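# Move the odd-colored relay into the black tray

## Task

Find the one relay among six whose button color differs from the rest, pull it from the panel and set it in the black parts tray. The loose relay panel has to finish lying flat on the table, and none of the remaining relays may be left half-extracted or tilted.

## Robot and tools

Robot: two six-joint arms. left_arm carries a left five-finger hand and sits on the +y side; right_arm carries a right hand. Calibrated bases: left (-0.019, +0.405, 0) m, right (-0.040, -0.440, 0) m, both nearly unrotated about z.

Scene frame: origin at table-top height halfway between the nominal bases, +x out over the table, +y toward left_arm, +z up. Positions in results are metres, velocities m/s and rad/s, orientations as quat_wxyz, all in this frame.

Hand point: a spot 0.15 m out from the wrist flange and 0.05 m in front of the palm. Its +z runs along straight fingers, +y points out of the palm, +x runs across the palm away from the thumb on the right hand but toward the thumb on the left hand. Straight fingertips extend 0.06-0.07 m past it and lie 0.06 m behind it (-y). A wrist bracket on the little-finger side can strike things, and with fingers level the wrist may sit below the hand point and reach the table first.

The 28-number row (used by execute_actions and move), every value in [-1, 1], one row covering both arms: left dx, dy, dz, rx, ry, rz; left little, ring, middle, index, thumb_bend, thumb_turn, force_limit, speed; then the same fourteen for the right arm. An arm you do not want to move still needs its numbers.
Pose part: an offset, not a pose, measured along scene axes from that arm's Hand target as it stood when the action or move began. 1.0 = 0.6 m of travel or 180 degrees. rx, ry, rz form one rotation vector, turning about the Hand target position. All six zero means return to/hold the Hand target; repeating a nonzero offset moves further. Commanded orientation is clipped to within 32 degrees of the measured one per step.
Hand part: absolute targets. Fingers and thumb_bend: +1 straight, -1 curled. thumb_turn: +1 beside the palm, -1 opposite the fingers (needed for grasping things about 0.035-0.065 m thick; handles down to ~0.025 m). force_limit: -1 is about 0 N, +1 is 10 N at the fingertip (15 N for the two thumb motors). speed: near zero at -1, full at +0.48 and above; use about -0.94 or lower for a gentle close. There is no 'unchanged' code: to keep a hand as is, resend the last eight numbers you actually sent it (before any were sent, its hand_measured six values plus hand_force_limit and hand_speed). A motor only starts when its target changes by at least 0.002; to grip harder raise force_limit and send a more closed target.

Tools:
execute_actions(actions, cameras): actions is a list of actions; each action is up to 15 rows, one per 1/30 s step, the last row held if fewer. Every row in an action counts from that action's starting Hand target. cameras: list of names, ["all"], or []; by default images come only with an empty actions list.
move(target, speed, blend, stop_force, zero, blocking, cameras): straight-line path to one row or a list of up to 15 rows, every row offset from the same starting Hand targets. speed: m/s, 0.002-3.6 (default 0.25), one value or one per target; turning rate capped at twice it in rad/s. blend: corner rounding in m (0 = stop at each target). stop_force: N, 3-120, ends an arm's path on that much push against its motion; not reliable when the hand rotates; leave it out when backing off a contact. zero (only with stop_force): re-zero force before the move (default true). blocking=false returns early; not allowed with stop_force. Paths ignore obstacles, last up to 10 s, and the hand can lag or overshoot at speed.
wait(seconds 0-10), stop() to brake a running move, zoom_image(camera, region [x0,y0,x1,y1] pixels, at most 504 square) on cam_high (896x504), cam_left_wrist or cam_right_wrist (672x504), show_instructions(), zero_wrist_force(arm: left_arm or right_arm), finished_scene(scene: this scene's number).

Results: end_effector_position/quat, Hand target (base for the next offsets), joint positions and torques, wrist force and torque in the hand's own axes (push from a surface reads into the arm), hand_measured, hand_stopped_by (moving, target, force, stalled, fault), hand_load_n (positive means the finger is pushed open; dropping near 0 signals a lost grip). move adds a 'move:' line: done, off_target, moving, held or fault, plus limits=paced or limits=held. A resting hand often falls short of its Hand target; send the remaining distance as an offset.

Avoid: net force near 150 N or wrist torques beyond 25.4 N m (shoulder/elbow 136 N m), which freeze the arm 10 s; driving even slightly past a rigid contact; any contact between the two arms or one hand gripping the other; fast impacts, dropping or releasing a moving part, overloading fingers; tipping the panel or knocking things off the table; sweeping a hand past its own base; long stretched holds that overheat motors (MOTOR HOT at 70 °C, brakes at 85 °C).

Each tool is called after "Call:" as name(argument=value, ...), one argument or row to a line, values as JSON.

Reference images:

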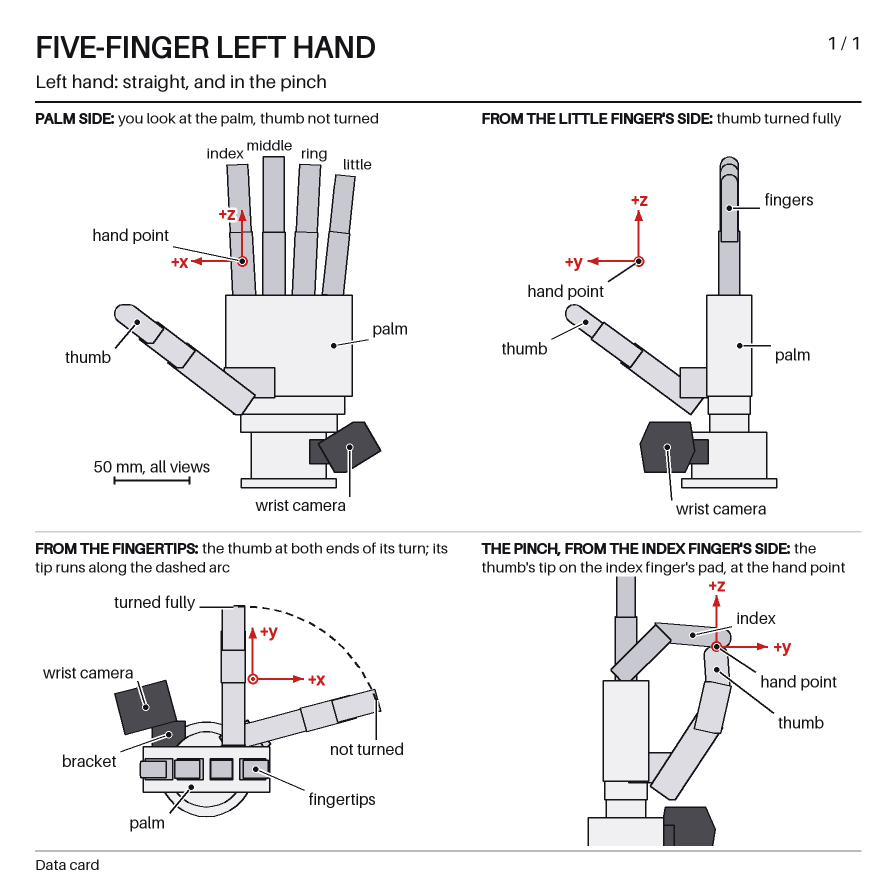

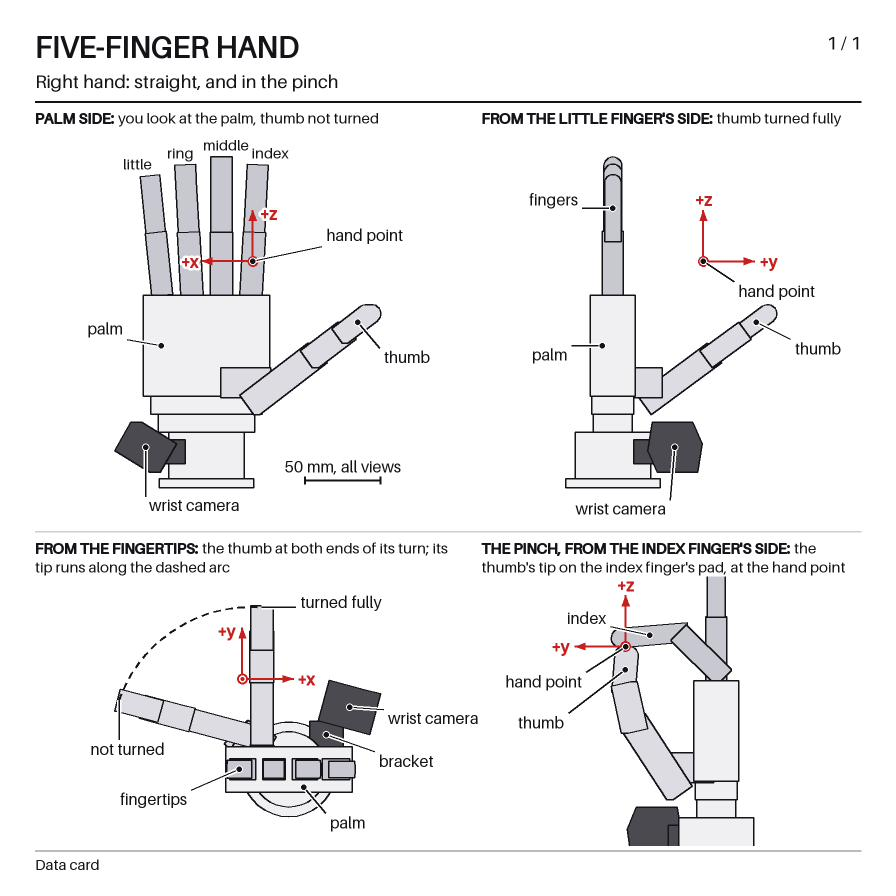

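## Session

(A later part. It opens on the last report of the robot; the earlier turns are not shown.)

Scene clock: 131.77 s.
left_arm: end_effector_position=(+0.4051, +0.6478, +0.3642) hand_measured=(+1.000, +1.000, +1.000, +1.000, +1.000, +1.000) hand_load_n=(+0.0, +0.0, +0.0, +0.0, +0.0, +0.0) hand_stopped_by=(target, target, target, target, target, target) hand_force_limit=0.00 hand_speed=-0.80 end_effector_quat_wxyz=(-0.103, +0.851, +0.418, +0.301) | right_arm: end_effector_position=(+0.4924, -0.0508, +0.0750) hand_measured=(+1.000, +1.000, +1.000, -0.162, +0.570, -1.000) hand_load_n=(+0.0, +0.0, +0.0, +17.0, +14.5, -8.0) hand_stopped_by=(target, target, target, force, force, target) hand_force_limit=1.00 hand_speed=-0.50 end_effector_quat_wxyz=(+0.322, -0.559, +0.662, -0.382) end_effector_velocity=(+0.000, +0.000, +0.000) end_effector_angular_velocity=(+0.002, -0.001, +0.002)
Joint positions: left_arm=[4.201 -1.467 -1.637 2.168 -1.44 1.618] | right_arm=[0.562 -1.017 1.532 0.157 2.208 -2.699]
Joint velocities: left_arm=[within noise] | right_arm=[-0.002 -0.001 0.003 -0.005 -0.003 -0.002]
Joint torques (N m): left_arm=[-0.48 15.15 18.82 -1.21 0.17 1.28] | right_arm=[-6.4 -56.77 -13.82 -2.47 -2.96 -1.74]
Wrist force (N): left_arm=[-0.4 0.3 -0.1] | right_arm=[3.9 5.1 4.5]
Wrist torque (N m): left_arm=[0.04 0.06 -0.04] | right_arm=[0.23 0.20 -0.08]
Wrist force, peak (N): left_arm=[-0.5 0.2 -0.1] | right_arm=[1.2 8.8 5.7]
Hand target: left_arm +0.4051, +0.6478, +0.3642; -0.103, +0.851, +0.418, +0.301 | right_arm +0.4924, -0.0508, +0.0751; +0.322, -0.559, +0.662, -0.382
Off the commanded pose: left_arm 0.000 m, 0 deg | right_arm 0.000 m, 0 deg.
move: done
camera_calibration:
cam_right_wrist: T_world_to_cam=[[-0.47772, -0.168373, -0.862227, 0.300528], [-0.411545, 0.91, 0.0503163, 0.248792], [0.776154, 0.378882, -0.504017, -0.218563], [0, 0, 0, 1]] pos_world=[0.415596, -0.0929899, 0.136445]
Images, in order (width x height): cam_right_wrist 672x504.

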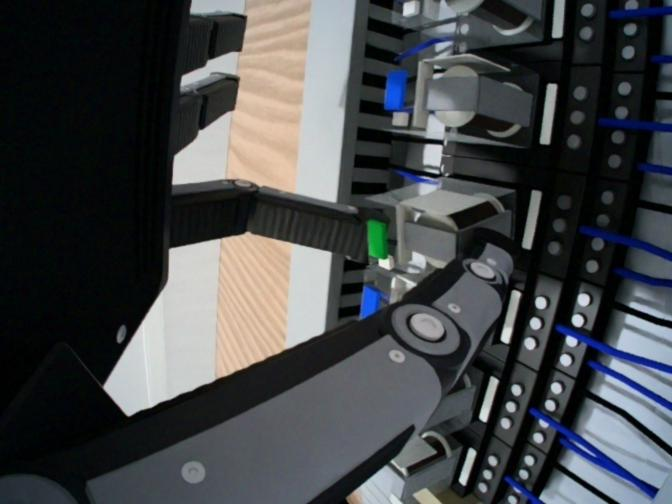

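Call:
move(
  target=[0,0,0,0,0,0,1,1,1,1,1,1,0,-0.8,0.0007,-0.005,0,0,0,0,1,1,1,-0.4,0.05,-1,1.0,-0.5],
  speed=0.03,
)

Call:
move(
  target=[0,0,0,0,0,0,1,1,1,1,1,1,0,-0.8,0,0,0,0,0,0,1,1,1,0.05,0.7,-1,1.0,-0.5],
)

Call:
move(
  target=[0,0,0,0,0,0,1,1,1,1,1,1,0,-0.8,0.0003,-0.0033,-0.0142,0,0,0,1,1,1,0.05,0.7,-1,1.0,-0.5],
  speed=0.04,
)

Call:
move(
  target=[0,0,0,0,0,0,1,1,1,1,1,1,0,-0.8,0,0,0,0,0,0,1,1,1,-0.4,0.05,-1,1.0,-0.5],
  cameras=["cam_right_wrist"],
)

Scene clock: 134.30 s.
left_arm: end_effector_position=(+0.4051, +0.6478, +0.3642) hand_measured=(+1.000, +1.000, +1.000, +1.000, +1.000, +1.000) hand_load_n=(+0.0, +0.0, +0.0, +0.0, +0.0, +0.0) hand_stopped_by=(target, target, target, target, target, target) hand_force_limit=0.00 hand_speed=-0.80 end_effector_quat_wxyz=(-0.103, +0.851, +0.418, +0.301) | right_arm: end_effector_position=(+0.4929, -0.0539, +0.0752) hand_measured=(+1.000, +1.000, +1.000, -0.162, +0.570, -1.000) hand_load_n=(+0.0, +0.0, +0.0, +15.0, +15.0, -2.5) hand_stopped_by=(target, target, target, force, force, target) hand_force_limit=1.00 hand_speed=-0.50 end_effector_quat_wxyz=(+0.322, -0.559, +0.662, -0.382)
Joint positions: left_arm=[4.201 -1.467 -1.637 2.168 -1.44 1.618] | right_arm=[0.556 -1.022 1.54 0.152 2.203 -2.704]
Joint torques (N m): left_arm=[-0.3 14.72 19.94 -1.22 0.12 1.35] | right_arm=[-3.49 -43.36 -16.1 -0.29 -0.34 -1.99]
Wrist force (N): left_arm=[-0.1 0.2 0.1] | right_arm=[-3.6 0.7 -3.4]
Wrist torque (N m): left_arm=[0.03 0.02 -0.02] | right_arm=[0.01 0.25 0.07]
Wrist force, peak (N): left_arm=[-0.4 0.3 0.0] | right_arm=[3.7 6.4 4.9]
Hand target: left_arm +0.4051, +0.6478, +0.3642; -0.103, +0.851, +0.418, +0.301 | right_arm +0.4929, -0.0538, +0.0751; +0.322, -0.559, +0.662, -0.382
Off the commanded pose: left_arm 0.000 m, 0 deg | right_arm 0.000 m, 0 deg.
move: done

Scene clock: 134.80 s.
left_arm: end_effector_position=(+0.4051, +0.6478, +0.3642) hand_measured=(+1.000, +1.000, +1.000, +1.000, +1.000, +1.000) hand_load_n=(+0.0, +0.0, +0.0, +0.0, +0.0, +0.0) hand_stopped_by=(target, target, target, target, target, target) hand_force_limit=0.00 hand_speed=-0.80 end_effector_quat_wxyz=(-0.103, +0.851, +0.418, +0.301) | right_arm: end_effector_position=(+0.4929, -0.0538, +0.0752) hand_measured=(+1.000, +1.000, +1.000, +0.050, +0.700, -1.000) hand_load_n=(+0.0, +0.0, +0.0, +0.0, +0.0, +0.0) hand_stopped_by=(target, target, target, target, target, target) hand_force_limit=1.00 hand_speed=-0.50 end_effector_quat_wxyz=(+0.322, -0.559, +0.662, -0.382)
Joint positions: left_arm=[4.201 -1.467 -1.637 2.168 -1.44 1.618] | right_arm=[0.556 -1.022 1.54 0.152 2.203 -2.704]
Joint torques (N m): left_arm=[0.55 15.18 19.86 -1.06 0.18 1.14] | right_arm=[4.24 -27.54 -21.61 2.21 2.77 1.13]
Wrist force (N): left_arm=[-0.4 0.1 0.0] | right_arm=[-1.1 0.1 -1.0]
Wrist torque (N m): left_arm=[0.02 0.05 -0.03] | right_arm=[0.12 0.30 0.06]
Wrist force, peak (N): left_arm=[0.0 0.1 -0.4] | right_arm=[-2.3 0.2 -5.6]
Hand target: left_arm +0.4051, +0.6478, +0.3642; -0.103, +0.851, +0.418, +0.301 | right_arm +0.4929, -0.0538, +0.0751; +0.322, -0.559, +0.662, -0.382
Off the commanded pose: left_arm 0.000 m, 0 deg | right_arm 0.000 m, 0 deg.
move: done

Scene clock: 135.53 s.
left_arm: end_effector_position=(+0.4051, +0.6478, +0.3642) hand_measured=(+1.000, +1.000, +1.000, +1.000, +1.000, +1.000) hand_load_n=(+0.0, +0.0, +0.0, +0.0, +0.0, +0.0) hand_stopped_by=(target, target, target, target, target, target) hand_force_limit=0.00 hand_speed=-0.80 end_effector_quat_wxyz=(-0.103, +0.851, +0.418, +0.301) | right_arm: end_effector_position=(+0.4930, -0.0558, +0.0664) hand_measured=(+1.000, +1.000, +1.000, +0.050, +0.700, -1.000) hand_load_n=(+0.0, -0.5, -0.5, +0.0, +0.0, +0.0) hand_stopped_by=(target, target, target, target, target, target) hand_force_limit=1.00 hand_speed=-0.50 end_effector_quat_wxyz=(+0.322, -0.559, +0.662, -0.382)
Joint positions: left_arm=[4.201 -1.467 -1.637 2.168 -1.44 1.618] | right_arm=[0.553 -1.014 1.553 0.129 2.2 -2.707]
Joint torques (N m): left_arm=[-0.55 15.78 19.38 -1.05 0.05 1.3] | right_arm=[-3.22 -42.12 -21.36 2.38 -1.41 -1.72]
Wrist force (N): left_arm=[0.1 0.1 -0.1] | right_arm=[-0.9 -0.2 -1.3]
Wrist torque (N m): left_arm=[0.02 -0.01 -0.01] | right_arm=[0.11 0.28 0.06]
Wrist force, peak (N): left_arm=[-0.3 -0.3 0.0] | right_arm=[-1.2 0.2 -1.2]
Hand target: left_arm +0.4051, +0.6478, +0.3642; -0.103, +0.851, +0.418, +0.301 | right_arm +0.4930, -0.0558, +0.0666; +0.322, -0.559, +0.662, -0.382
Off the commanded pose: left_arm 0.000 m, 0 deg | right_arm 0.000 m, 0 deg.
move: done

Scene clock: 136.03 s.
left_arm: end_effector_position=(+0.4051, +0.6478, +0.3642) hand_measured=(+1.000, +1.000, +1.000, +1.000, +1.000, +1.000) hand_load_n=(+0.0, +0.0, +0.0, +0.0, +0.0, +0.0) hand_stopped_by=(target, target, target, target, target, target) hand_force_limit=0.00 hand_speed=-0.80 end_effector_quat_wxyz=(-0.103, +0.851, +0.418, +0.301) | right_arm: end_effector_position=(+0.4930, -0.0559, +0.0665) hand_measured=(+1.000, +1.000, +1.000, -0.168, +0.570, -1.000) hand_load_n=(+0.0, +0.0, +0.0, +19.0, +18.5, -0.5) hand_stopped_by=(target, target, target, force, force, target) hand_force_limit=1.00 hand_speed=-0.50 end_effector_quat_wxyz=(+0.322, -0.559, +0.662, -0.382)
Joint positions: left_arm=[4.201 -1.467 -1.637 2.168 -1.44 1.618] | right_arm=[0.553 -1.015 1.553 0.13 2.2 -2.707]
Joint torques (N m): left_arm=[-1.36 14.95 19.28 -1.09 0.13 1.22] | right_arm=[3.39 -54.94 -24.57 1.63 0.71 -0.04]
Wrist force (N): left_arm=[-0.2 -0.1 0.3] | right_arm=[-0.5 5.1 4.1]
Wrist torque (N m): left_arm=[-0.04 0.04 -0.01] | right_arm=[0.23 0.23 0.10]
Wrist force, peak (N): left_arm=[-0.1 -0.1 -0.4] | right_arm=[-0.5 5.1 4.1]
Hand target: left_arm +0.4051, +0.6478, +0.3642; -0.103, +0.851, +0.418, +0.301 | right_arm +0.4930, -0.0558, +0.0666; +0.322, -0.559, +0.662, -0.382
Off the commanded pose: left_arm 0.000 m, 0 deg | right_arm 0.000 m, 0 deg.
move: done
camera_calibration:
cam_right_wrist: T_world_to_cam=[[-0.477728, -0.168598, -0.862178, 0.29265], [-0.41174, 0.909917, 0.05021, 0.254234], [0.776045, 0.37898, -0.504112, -0.221392], [0, 0, 0, 1]] pos_world=[0.416296, -0.0980888, 0.127945]
Images, in order (width x height): cam_right_wrist 672x504.

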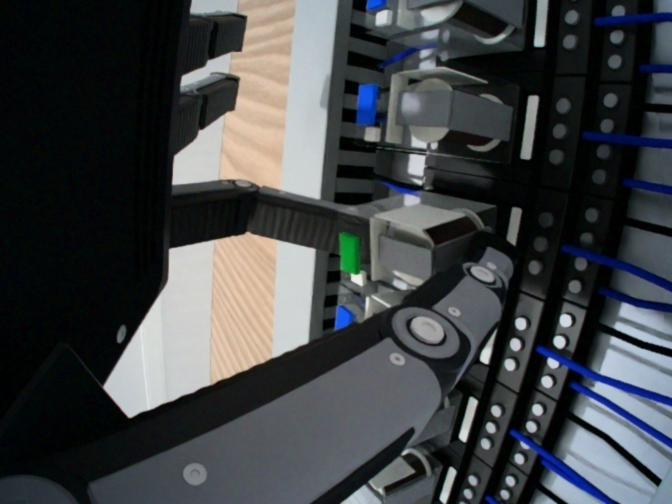

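Call:
move(
  target=[
    [0,0,0,0,0,0,1,1,1,1,1,1,0,-0.8,0.0027,-0.0183,0.0067,0,0,0,1,1,1,-0.4,0.05,-1,1.0,-0.5],
    [0,0,0,0,0,0,1,1,1,1,1,1,0,-0.8,0.0005,-0.003,0.0117,0,0,0,1,1,1,-0.4,0.05,-1,1.0,-0.5],
  ],
  speed=0.04,
  cameras=["cam_right_wrist"],
)

Scene clock: 139.80 s.
left_arm: end_effector_position=(+0.4051, +0.6478, +0.3642) hand_measured=(+1.000, +1.000, +1.000, +1.000, +1.000, +1.000) hand_load_n=(+0.0, +0.0, +0.0, +0.0, +0.0, +0.0) hand_stopped_by=(target, target, target, target, target, target) hand_force_limit=0.00 hand_speed=-0.80 end_effector_quat_wxyz=(-0.103, +0.851, +0.418, +0.301) | right_arm: end_effector_position=(+0.4933, -0.0576, +0.0735) hand_measured=(+1.000, +1.000, +1.000, -0.168, +0.572, -1.000) hand_load_n=(+0.0, +0.0, +0.0, +16.0, +18.5, -1.0) hand_stopped_by=(target, target, target, force, force, target) hand_force_limit=1.00 hand_speed=-0.50 end_effector_quat_wxyz=(+0.322, -0.559, +0.662, -0.382) end_effector_velocity=(+0.000, +0.000, +0.000) end_effector_angular_velocity=(+0.001, -0.001, +0.003)
Joint positions: left_arm=[4.201 -1.467 -1.637 2.168 -1.44 1.618] | right_arm=[0.55 -1.025 1.551 0.142 2.198 -2.709]
Joint velocities: left_arm=[within noise] | right_arm=[-0.002 -0.002 0.004 -0.006 -0.004 -0.004]
Joint torques (N m): left_arm=[-0.18 14.41 19.37 -1.3 0.25 1.22] | right_arm=[-9.76 -52.91 -8.65 -1.22 -1.77 -2.6]
Wrist force (N): left_arm=[0.2 0.1 -0.1] | right_arm=[-0.8 0.4 -1.0]
Wrist torque (N m): left_arm=[0.03 -0.03 0.00] | right_arm=[0.14 0.27 0.00]
Wrist force, peak (N): left_arm=[-0.3 -0.3 -0.4] | right_arm=[-2.9 9.9 5.4]
Hand target: left_arm +0.4051, +0.6478, +0.3642; -0.103, +0.851, +0.418, +0.301 | right_arm +0.4933, -0.0576, +0.0736; +0.322, -0.559, +0.662, -0.382
Off the commanded pose: left_arm 0.000 m, 0 deg | right_arm 0.000 m, 0 deg.
move: done
camera_calibration:
cam_right_wrist: T_world_to_cam=[[-0.477806, -0.168361, -0.862181, 0.29855], [-0.411517, 0.91001, 0.0503556, 0.25541], [0.776115, 0.378862, -0.504092, -0.217417], [0, 0, 0, 1]] pos_world=[0.416495, -0.0997901, 0.134944]
Images, in order (width x height): cam_right_wrist 672x504.

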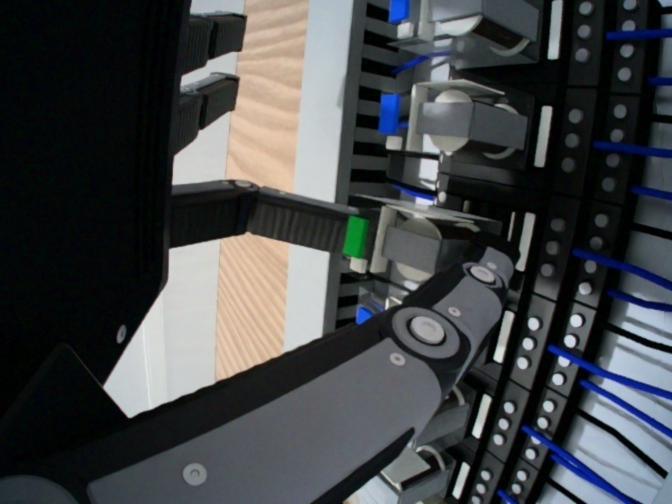

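Call:
move(
  target=[0,0,0,0,0,0,1,1,1,1,1,1,0,-0.8,0,0,0.05,0,0,0,1,1,1,-0.4,0.05,-1,1.0,-0.5],
  speed=0.05,
  cameras=["cam_right_wrist"],
)

Scene clock: 141.17 s.
left_arm: end_effector_position=(+0.4051, +0.6478, +0.3642) hand_measured=(+1.000, +1.000, +1.000, +1.000, +1.000, +1.000) hand_load_n=(+0.0, +0.0, +0.0, +0.0, +0.0, +0.0) hand_stopped_by=(target, target, target, target, target, target) hand_force_limit=0.00 hand_speed=-0.80 end_effector_quat_wxyz=(-0.103, +0.851, +0.418, +0.301) | right_arm: end_effector_position=(+0.4934, -0.0576, +0.1038) hand_measured=(+1.000, +1.000, +1.000, -0.168, +0.572, -1.000) hand_load_n=(+0.0, +0.0, +0.0, +16.0, +18.0, -1.0) hand_stopped_by=(target, target, target, force, force, target) hand_force_limit=1.00 hand_speed=-0.50 end_effector_quat_wxyz=(+0.323, -0.559, +0.662, -0.382)
Joint positions: left_arm=[4.201 -1.467 -1.637 2.168 -1.44 1.618] | right_arm=[0.55 -1.059 1.518 0.208 2.198 -2.709]
Joint torques (N m): left_arm=[-0.49 15.21 19.8 -0.97 0.04 1.17] | right_arm=[-8.38 -27.18 -9.05 -1.72 -1.61 -0.75]
Wrist force (N): left_arm=[-0.1 0.1 0.1] | right_arm=[-0.8 0.1 -0.8]
Wrist torque (N m): left_arm=[0.01 0.03 -0.02] | right_arm=[0.09 0.25 0.03]
Wrist force, peak (N): left_arm=[-0.3 0.2 -0.2] | right_arm=[-1.4 0.4 -0.9]
Hand target: left_arm +0.4051, +0.6478, +0.3642; -0.103, +0.851, +0.418, +0.301 | right_arm +0.4933, -0.0576, +0.1036; +0.322, -0.559, +0.662, -0.382
Off the commanded pose: left_arm 0.000 m, 0 deg | right_arm 0.000 m, 0 deg.
move: done
camera_calibration:
cam_right_wrist: T_world_to_cam=[[-0.477456, -0.168386, -0.86237, 0.324521], [-0.411794, 0.909886, 0.0503287, 0.254036], [0.776184, 0.379149, -0.503771, -0.202325], [0, 0, 0, 1]] pos_world=[0.416597, -0.099788, 0.165146]
Images, in order (width x height): cam_right_wrist 672x504.

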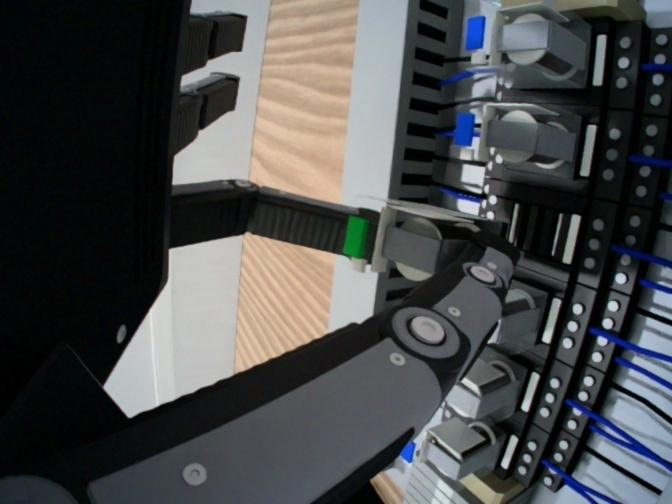

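Call:
move(
  target=[
    [0,0,0,0,0,0,1,1,1,1,1,1,0,-0.8,0,0,0.11,0,0,0,1,1,1,-0.4,0.05,-1,1.0,-0.5],
    [0,0,0,0,0,0,1,1,1,1,1,1,0,-0.8,-0.0355,0.491,0.11,0,0,0,1,1,1,-0.4,0.05,-1,1.0,-0.5],
  ],
  speed=0.2,
  blend=0.03,
  cameras=["all"],
)

Scene clock: 144.73 s.
left_arm: end_effector_position=(+0.4051, +0.6478, +0.3642) hand_measured=(+1.000, +1.000, +1.000, +1.000, +1.000, +1.000) hand_load_n=(+0.0, +0.0, +0.0, +0.0, +0.0, +0.0) hand_stopped_by=(target, target, target, target, target, target) hand_force_limit=0.00 hand_speed=-0.80 end_effector_quat_wxyz=(-0.103, +0.851, +0.418, +0.301) | right_arm: end_effector_position=(+0.4716, +0.2359, +0.1694) hand_measured=(+1.000, +1.000, +1.000, -0.168, +0.572, -1.000) hand_load_n=(+0.0, +0.0, +0.0, +16.0, +18.5, -1.0) hand_stopped_by=(target, target, target, force, force, target) hand_force_limit=1.00 hand_speed=-0.50 end_effector_quat_wxyz=(+0.373, -0.560, +0.642, -0.368)
Joint positions: left_arm=[4.201 -1.467 -1.637 2.168 -1.44 1.618] | right_arm=[0.911 -0.32 0.035 1.037 2.419 -2.455]
Joint torques (N m): left_arm=[0.51 13.86 19.42 -1.08 0.09 1.35] | right_arm=[-6.22 -48.79 -17.64 -0.03 1.44 2.57]
Wrist force (N): left_arm=[-0.1 -0.2 0.2] | right_arm=[-1.0 0.4 -0.9]
Wrist torque (N m): left_arm=[-0.04 0.02 -0.01] | right_arm=[0.12 0.27 -0.04]
Wrist force, peak (N): left_arm=[-0.3 -0.5 -0.2] | right_arm=[-2.2 0.8 -1.2]
Hand target: left_arm +0.4051, +0.6478, +0.3642; -0.103, +0.851, +0.418, +0.301 | right_arm +0.4720, +0.2370, +0.1696; +0.322, -0.559, +0.662, -0.382
Off the commanded pose: left_arm 0.000 m, 0 deg | right_arm 0.001 m, 6 deg.
elbow stopped short (right arm): the move would have taken joint 3 (elbow) straighter than the controller allows.
move: off_target (right_arm)
camera_calibration:
cam_right_wrist: T_world_to_cam=[[-0.410574, -0.148483, -0.899656, 0.390173], [-0.480063, 0.874036, 0.074831, 0.0112789], [0.775221, 0.462616, -0.430138, -0.295317], [0, 0, 0, 1]] pos_world=[0.394546, 0.184694, 0.223151]

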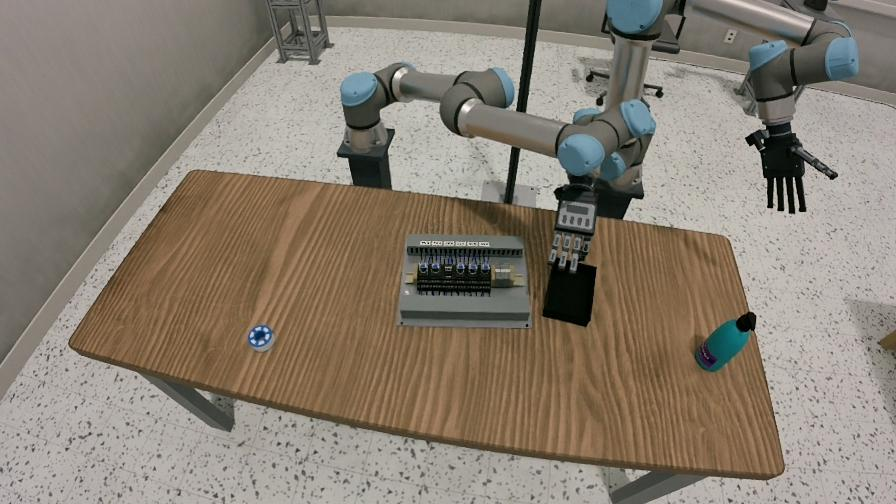

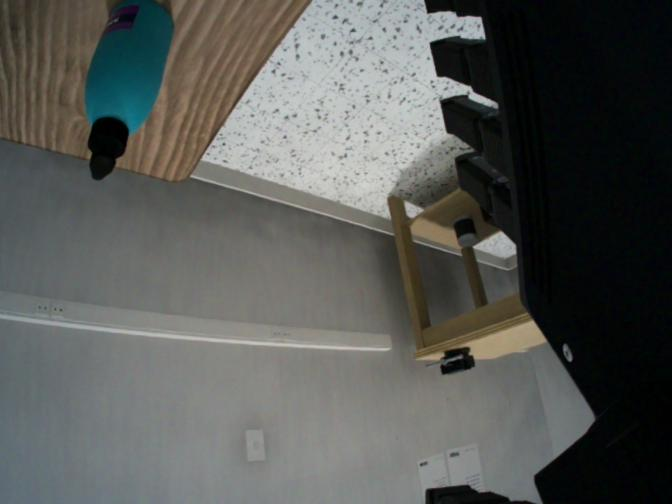

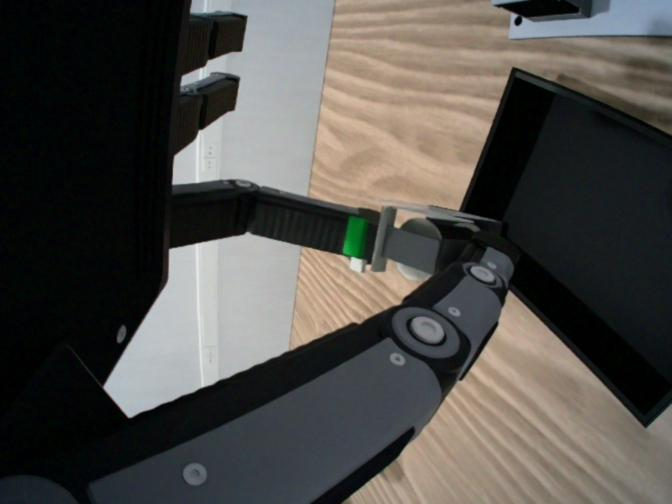

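Call:
move(
  target=[0,0,0,0,0,0,1,1,1,1,1,1,0,-0.8,0.0167,0.01,-0.0827,0,0,0.139,1,1,1,-0.4,0.05,-1,1.0,-0.5],
  speed=0.15,
  cameras=["cam_high","cam_right_wrist"],
)

Call:
zoom_image(
  camera="cam_high",
  region=[380, 200, 640, 350],
)

Scene clock: 148.90 s.
left_arm: end_effector_position=(+0.4051, +0.6478, +0.3642) hand_measured=(+1.000, +1.000, +1.000, +1.000, +1.000, +1.000) hand_load_n=(+0.0, +0.0, +0.0, +0.0, +0.0, +0.0) hand_stopped_by=(target, target, target, target, target, target) hand_force_limit=0.00 hand_speed=-0.80 end_effector_quat_wxyz=(-0.103, +0.851, +0.418, +0.301) | right_arm: end_effector_position=(+0.4821, +0.2429, +0.1201) hand_measured=(+1.000, +1.000, +1.000, -0.168, +0.572, -1.000) hand_load_n=(+0.0, +0.0, +0.0, +16.0, +18.5, -1.0) hand_stopped_by=(target, target, target, force, force, target) hand_force_limit=1.00 hand_speed=-0.50 end_effector_quat_wxyz=(-0.397, +0.689, -0.525, +0.303)
Joint positions: left_arm=[4.201 -1.467 -1.637 2.168 -1.44 1.618] | right_arm=[0.825 -0.599 0.657 0.548 2.068 -2.822]
Joint torques (N m): left_arm=[-0.77 15.72 19.98 -1.13 0.13 1.43] | right_arm=[8.24 -44.78 -25.22 1.61 0.67 1.2]
Wrist force (N): left_arm=[-0.1 -0.1 -0.4] | right_arm=[-1.2 0.5 -0.3]
Wrist torque (N m): left_arm=[0.01 0.00 -0.01] | right_arm=[0.11 0.28 -0.06]
Wrist force, peak (N): left_arm=[-0.2 0.1 0.6] | right_arm=[-1.1 0.9 -0.9]
Hand target: left_arm +0.4051, +0.6478, +0.3642; -0.103, +0.851, +0.418, +0.301 | right_arm +0.4821, +0.2430, +0.1200; -0.397, +0.689, -0.525, +0.303
Off the commanded pose: left_arm 0.000 m, 0 deg | right_arm 0.000 m, 0 deg.
move: done
camera_calibration:
cam_right_wrist: T_world_to_cam=[[-0.36152, -0.354443, -0.862365, 0.373189], [-0.757797, 0.650549, 0.0502998, 0.204977], [0.543182, 0.671682, -0.503782, -0.257986], [0, 0, 0, 1]] pos_world=[0.43038, 0.172211, 0.181546]
Images, in order (width x height): cam_high 896x504, cam_right_wrist 672x504.

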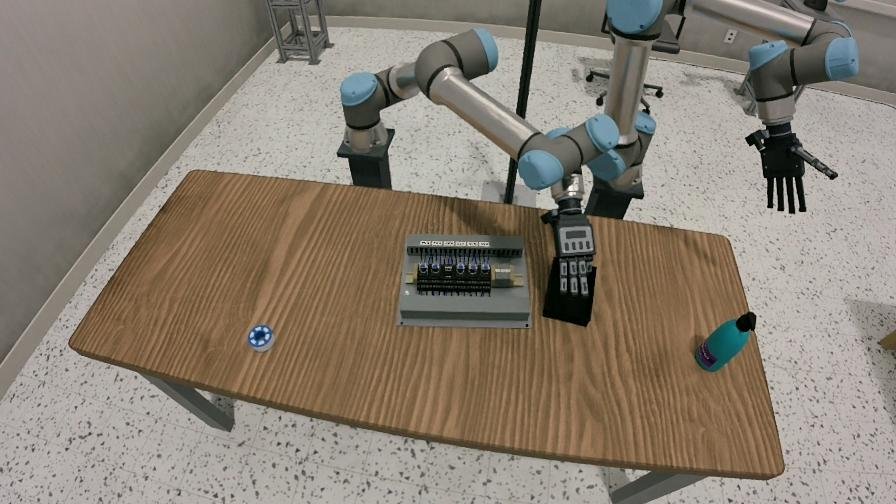

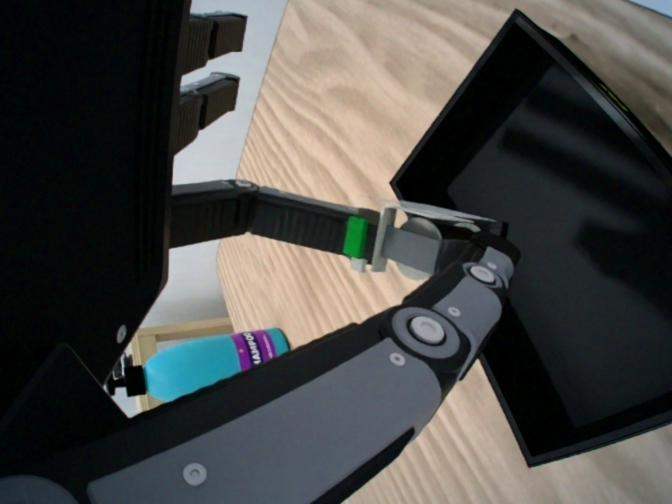

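Scaled by 1.938 from the camera's 896x504 image, which has a finer 1280x720 frame.

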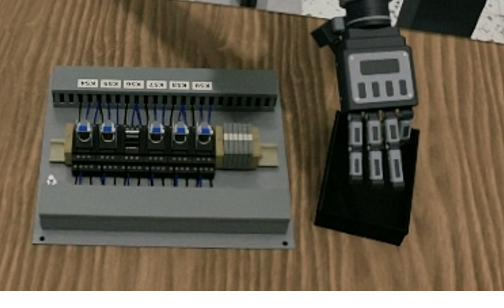

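Call:
move(
  target=[0,0,0,0,0,0,1,1,1,1,1,1,0,-0.8,0.01,0.004,-0.1167,0,0,0,1,1,1,-0.4,0.05,-1,1.0,-0.5],
  speed=0.15,
  stop_force=8,
  cameras=["cam_right_wrist"],
)

Call:
move(
  target=[0,0,0,0,0,0,1,1,1,1,1,1,0,-0.8,0,0,-0.04,0,0,0,1,1,1,-0.4,0.05,-1,1.0,-0.5],
  speed=0.02,
  stop_force=3,
  cameras=["cam_right_wrist"],
)

Scene clock: 152.43 s.
left_arm: end_effector_position=(+0.4051, +0.6478, +0.3642) hand_measured=(+1.000, +1.000, +1.000, +1.000, +1.000, +1.000) hand_load_n=(+0.0, +0.0, +0.0, +0.0, +0.0, +0.0) hand_stopped_by=(target, target, target, target, target, target) hand_force_limit=0.00 hand_speed=-0.80 end_effector_quat_wxyz=(-0.103, +0.851, +0.418, +0.301) | right_arm: end_effector_position=(+0.4881, +0.2454, +0.0500) hand_measured=(+1.000, +1.000, +1.000, -0.168, +0.572, -1.000) hand_load_n=(+0.0, -0.5, +0.0, +16.0, +18.5, -1.5) hand_stopped_by=(target, target, target, force, force, target) hand_force_limit=1.00 hand_speed=-0.50 end_effector_quat_wxyz=(-0.397, +0.689, -0.525, +0.303)
Joint positions: left_arm=[4.201 -1.467 -1.637 2.168 -1.44 1.618] | right_arm=[0.821 -0.549 0.741 0.413 2.065 -2.825]
Joint torques (N m): left_arm=[-0.33 13.36 19.27 -1.28 0.26 1.4] | right_arm=[5.46 -68.8 -19.4 -1.57 2.06 0.99]
Wrist force (N): left_arm=[0.1 0.0 0.0] | right_arm=[-1.1 0.8 -0.4]
Wrist torque (N m): left_arm=[0.00 -0.01 0.00] | right_arm=[0.14 0.27 0.05]
Wrist force, peak (N): left_arm=[0.0 -0.2 0.4] | right_arm=[-0.9 2.2 0.4]
Hand target: left_arm +0.4051, +0.6478, +0.3642; -0.103, +0.851, +0.418, +0.301 | right_arm +0.4881, +0.2454, +0.0500; -0.397, +0.689, -0.525, +0.303
Off the commanded pose: left_arm 0.000 m, 0 deg | right_arm 0.000 m, 0 deg.
move: done
camera_calibration:
cam_right_wrist: T_world_to_cam=[[-0.361564, -0.354725, -0.862231, 0.315759], [-0.757968, 0.650351, 0.0502858, 0.211538], [0.542915, 0.671725, -0.504014, -0.298156], [0, 0, 0, 1]] pos_world=[0.436379, 0.174713, 0.111345]
Images, in order (width x height): cam_right_wrist 672x504.

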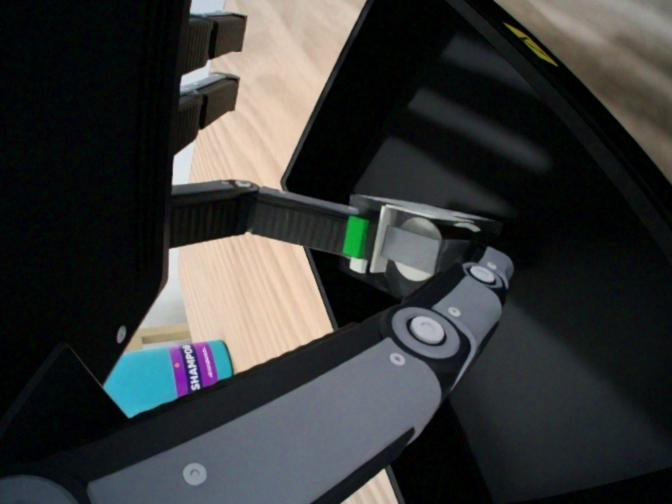

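Scene clock: 153.90 s.
left_arm: end_effector_position=(+0.4051, +0.6478, +0.3642) hand_measured=(+1.000, +1.000, +1.000, +1.000, +1.000, +1.000) hand_load_n=(+0.0, +0.0, +0.0, +0.0, +0.0, +0.0) hand_stopped_by=(target, target, target, target, target, target) hand_force_limit=0.00 hand_speed=-0.80 end_effector_quat_wxyz=(-0.103, +0.851, +0.418, +0.301) | right_arm: end_effector_position=(+0.4881, +0.2454, +0.0439) hand_measured=(+1.000, +1.000, +1.000, -0.168, +0.572, -1.000) hand_load_n=(+0.0, +0.0, -0.5, +16.0, +17.5, -0.5) hand_stopped_by=(target, target, target, force, force, target) hand_force_limit=1.00 hand_speed=-0.50 end_effector_quat_wxyz=(-0.397, +0.689, -0.525, +0.303)
Joint positions: left_arm=[4.201 -1.467 -1.637 2.168 -1.44 1.618] | right_arm=[0.821 -0.545 0.748 0.401 2.065 -2.825]
Joint torques (N m): left_arm=[0.21 14.19 18.81 -1.18 0.13 1.44] | right_arm=[4.42 -66.23 -23.54 -0.99 2.29 0.73]
Wrist force (N): left_arm=[-0.1 0.3 -0.3] | right_arm=[-1.4 -1.9 -1.8]
Wrist torque (N m): left_arm=[0.06 0.01 -0.02] | right_arm=[0.07 0.23 0.06]
Wrist force, peak (N): left_arm=[-0.3 0.4 0.2] | right_arm=[-1.8 -6.3 -4.6]
Hand target: left_arm +0.4051, +0.6478, +0.3642; -0.103, +0.851, +0.418, +0.301 | right_arm +0.4881, +0.2454, +0.0439; -0.397, +0.689, -0.525, +0.303 (not the last commanded pose)
Off the commanded pose: left_arm 0.000 m, 0 deg | right_arm 0.018 m, 0 deg.
move: contact (right_arm)
camera_calibration:
cam_right_wrist: T_world_to_cam=[[-0.361552, -0.354596, -0.862289, 0.310478], [-0.757903, 0.650425, 0.0503122, 0.211801], [0.543013, 0.671721, -0.503912, -0.301283], [0, 0, 0, 1]] pos_world=[0.436379, 0.174712, 0.105245]
Images, in order (width x height): cam_right_wrist 672x504.

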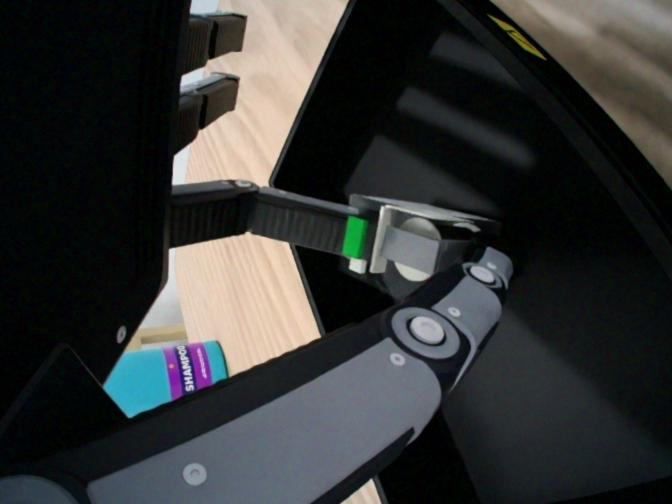

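Call:
move(
  target=[0,0,0,0,0,0,1,1,1,1,1,1,0,-0.8,0,0,0,0,0,0,1,1,1,0.05,0.75,-1,1.0,-0.8],
  cameras=["cam_right_wrist"],
)

Call:
move(
  target=[0,0,0,0,0,0,1,1,1,1,1,1,0,-0.8,0,0,0.15,0,0,0,1,1,1,0.05,0.75,-1,1.0,-0.8],
  speed=0.1,
  cameras=["cam_high","cam_right_wrist"],
)

Call:
zoom_image(
  camera="cam_high",
  region=[380, 200, 640, 350],
)

Scene clock: 155.47 s.
left_arm: end_effector_position=(+0.4051, +0.6478, +0.3642) hand_measured=(+1.000, +1.000, +1.000, +1.000, +1.000, +1.000) hand_load_n=(+0.0, +0.0, +0.0, +0.0, +0.0, +0.0) hand_stopped_by=(target, target, target, target, target, target) hand_force_limit=0.00 hand_speed=-0.80 end_effector_quat_wxyz=(-0.103, +0.851, +0.418, +0.301) | right_arm: end_effector_position=(+0.4881, +0.2454, +0.0439) hand_measured=(+1.000, +1.000, +1.000, +0.050, +0.750, -1.000) hand_load_n=(+0.0, +0.0, +0.0, +0.0, +0.0, +0.0) hand_stopped_by=(target, target, target, target, target, target) hand_force_limit=1.00 hand_speed=-0.80 end_effector_quat_wxyz=(-0.397, +0.689, -0.525, +0.303)
Joint positions: left_arm=[4.201 -1.467 -1.637 2.168 -1.44 1.618] | right_arm=[0.821 -0.545 0.748 0.401 2.065 -2.825]
Joint torques (N m): left_arm=[-0.23 14.89 19.05 -1.06 0.15 1.52] | right_arm=[4.91 -66.71 -23.69 -0.93 2.29 -1.57]
Wrist force (N): left_arm=[0.0 0.0 0.0] | right_arm=[-1.0 0.5 -0.8]
Wrist torque (N m): left_arm=[0.00 0.00 -0.01] | right_arm=[0.15 0.27 0.05]
Wrist force, peak (N): left_arm=[0.0 0.3 -0.4] | right_arm=[-1.5 -2.2 -2.1]
Hand target: left_arm +0.4051, +0.6478, +0.3642; -0.103, +0.851, +0.418, +0.301 | right_arm +0.4881, +0.2454, +0.0439; -0.397, +0.689, -0.525, +0.303
Off the commanded pose: left_arm 0.000 m, 0 deg | right_arm 0.000 m, 0 deg.
move: done
camera_calibration:
cam_right_wrist: T_world_to_cam=[[-0.361533, -0.354571, -0.862307, 0.310468], [-0.757938, 0.650381, 0.0503456, 0.21182], [0.542977, 0.671776, -0.503877, -0.301281], [0, 0, 0, 1]] pos_world=[0.436379, 0.174713, 0.105245]
Images, in order (width x height): cam_right_wrist 672x504.

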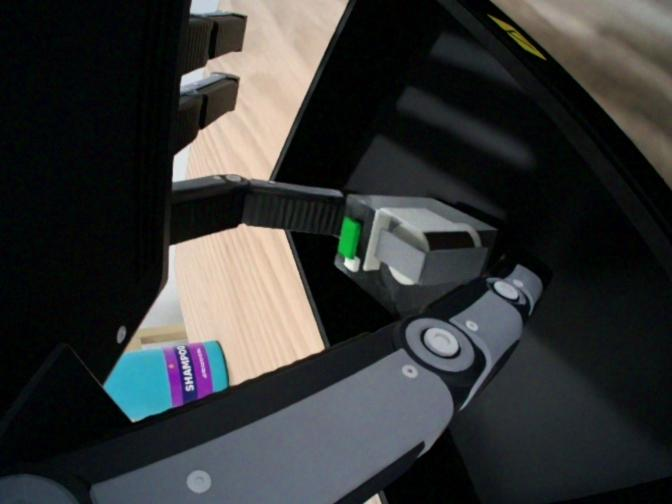

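Scene clock: 156.80 s.
left_arm: end_effector_position=(+0.4051, +0.6478, +0.3642) hand_measured=(+1.000, +1.000, +1.000, +1.000, +1.000, +1.000) hand_load_n=(+0.0, +0.0, +0.0, +0.0, +0.0, +0.0) hand_stopped_by=(target, target, target, target, target, target) hand_force_limit=0.00 hand_speed=-0.80 end_effector_quat_wxyz=(-0.103, +0.851, +0.418, +0.301) | right_arm: end_effector_position=(+0.4881, +0.2454, +0.1339) hand_measured=(+1.000, +1.000, +1.000, +0.050, +0.750, -1.000) hand_load_n=(+0.0, +0.0, +0.0, +0.0, +0.0, +0.0) hand_stopped_by=(target, target, target, target, target, target) hand_force_limit=1.00 hand_speed=-0.80 end_effector_quat_wxyz=(-0.397, +0.689, -0.525, +0.303)
Joint positions: left_arm=[4.201 -1.467 -1.637 2.168 -1.44 1.618] | right_arm=[0.821 -0.58 0.586 0.599 2.064 -2.825]
Joint torques (N m): left_arm=[-0.44 15.27 19.1 -1.21 0.21 1.47] | right_arm=[-4.28 -44.95 -14.48 -0.98 2.55 2.82]
Wrist force (N): left_arm=[-0.2 0.2 0.1] | right_arm=[-0.8 0.5 -0.7]
Wrist torque (N m): left_arm=[0.02 0.03 -0.02] | right_arm=[0.16 0.25 0.07]
Wrist force, peak (N): left_arm=[-0.3 0.4 -0.2] | right_arm=[-0.8 1.5 -0.1]
Hand target: left_arm +0.4051, +0.6478, +0.3642; -0.103, +0.851, +0.418, +0.301 | right_arm +0.4881, +0.2454, +0.1339; -0.397, +0.689, -0.525, +0.303
Off the commanded pose: left_arm 0.000 m, 0 deg | right_arm 0.000 m, 0 deg.
move: done
camera_calibration:
cam_right_wrist: T_world_to_cam=[[-0.361452, -0.354641, -0.862312, 0.388054], [-0.758054, 0.650248, 0.0503248, 0.207366], [0.542869, 0.671869, -0.503871, -0.255903], [0, 0, 0, 1]] pos_world=[0.436379, 0.174714, 0.195246]
Images, in order (width x height): cam_high 896x504, cam_right_wrist 672x504.

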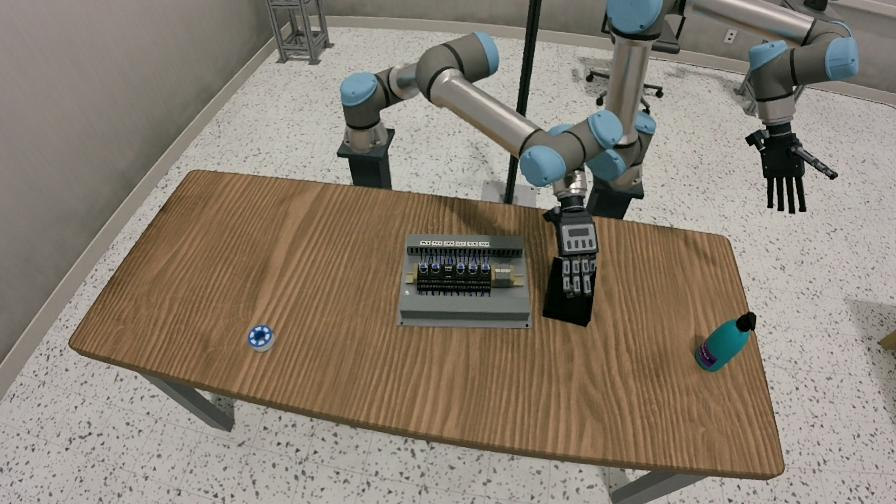

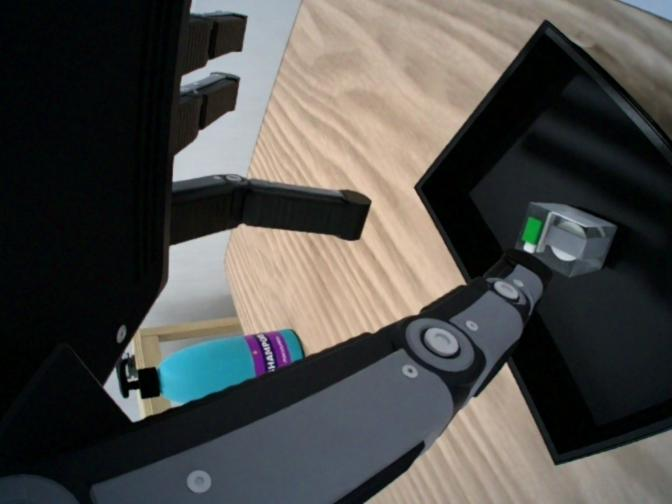

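Scaled by 1.938 from the camera's 896x504 image, which has a finer 1280x720 frame.

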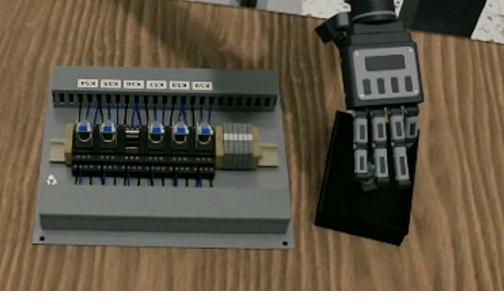

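Call:
finished_scene(
  scene=1,
)

The scene is finished: the task was done.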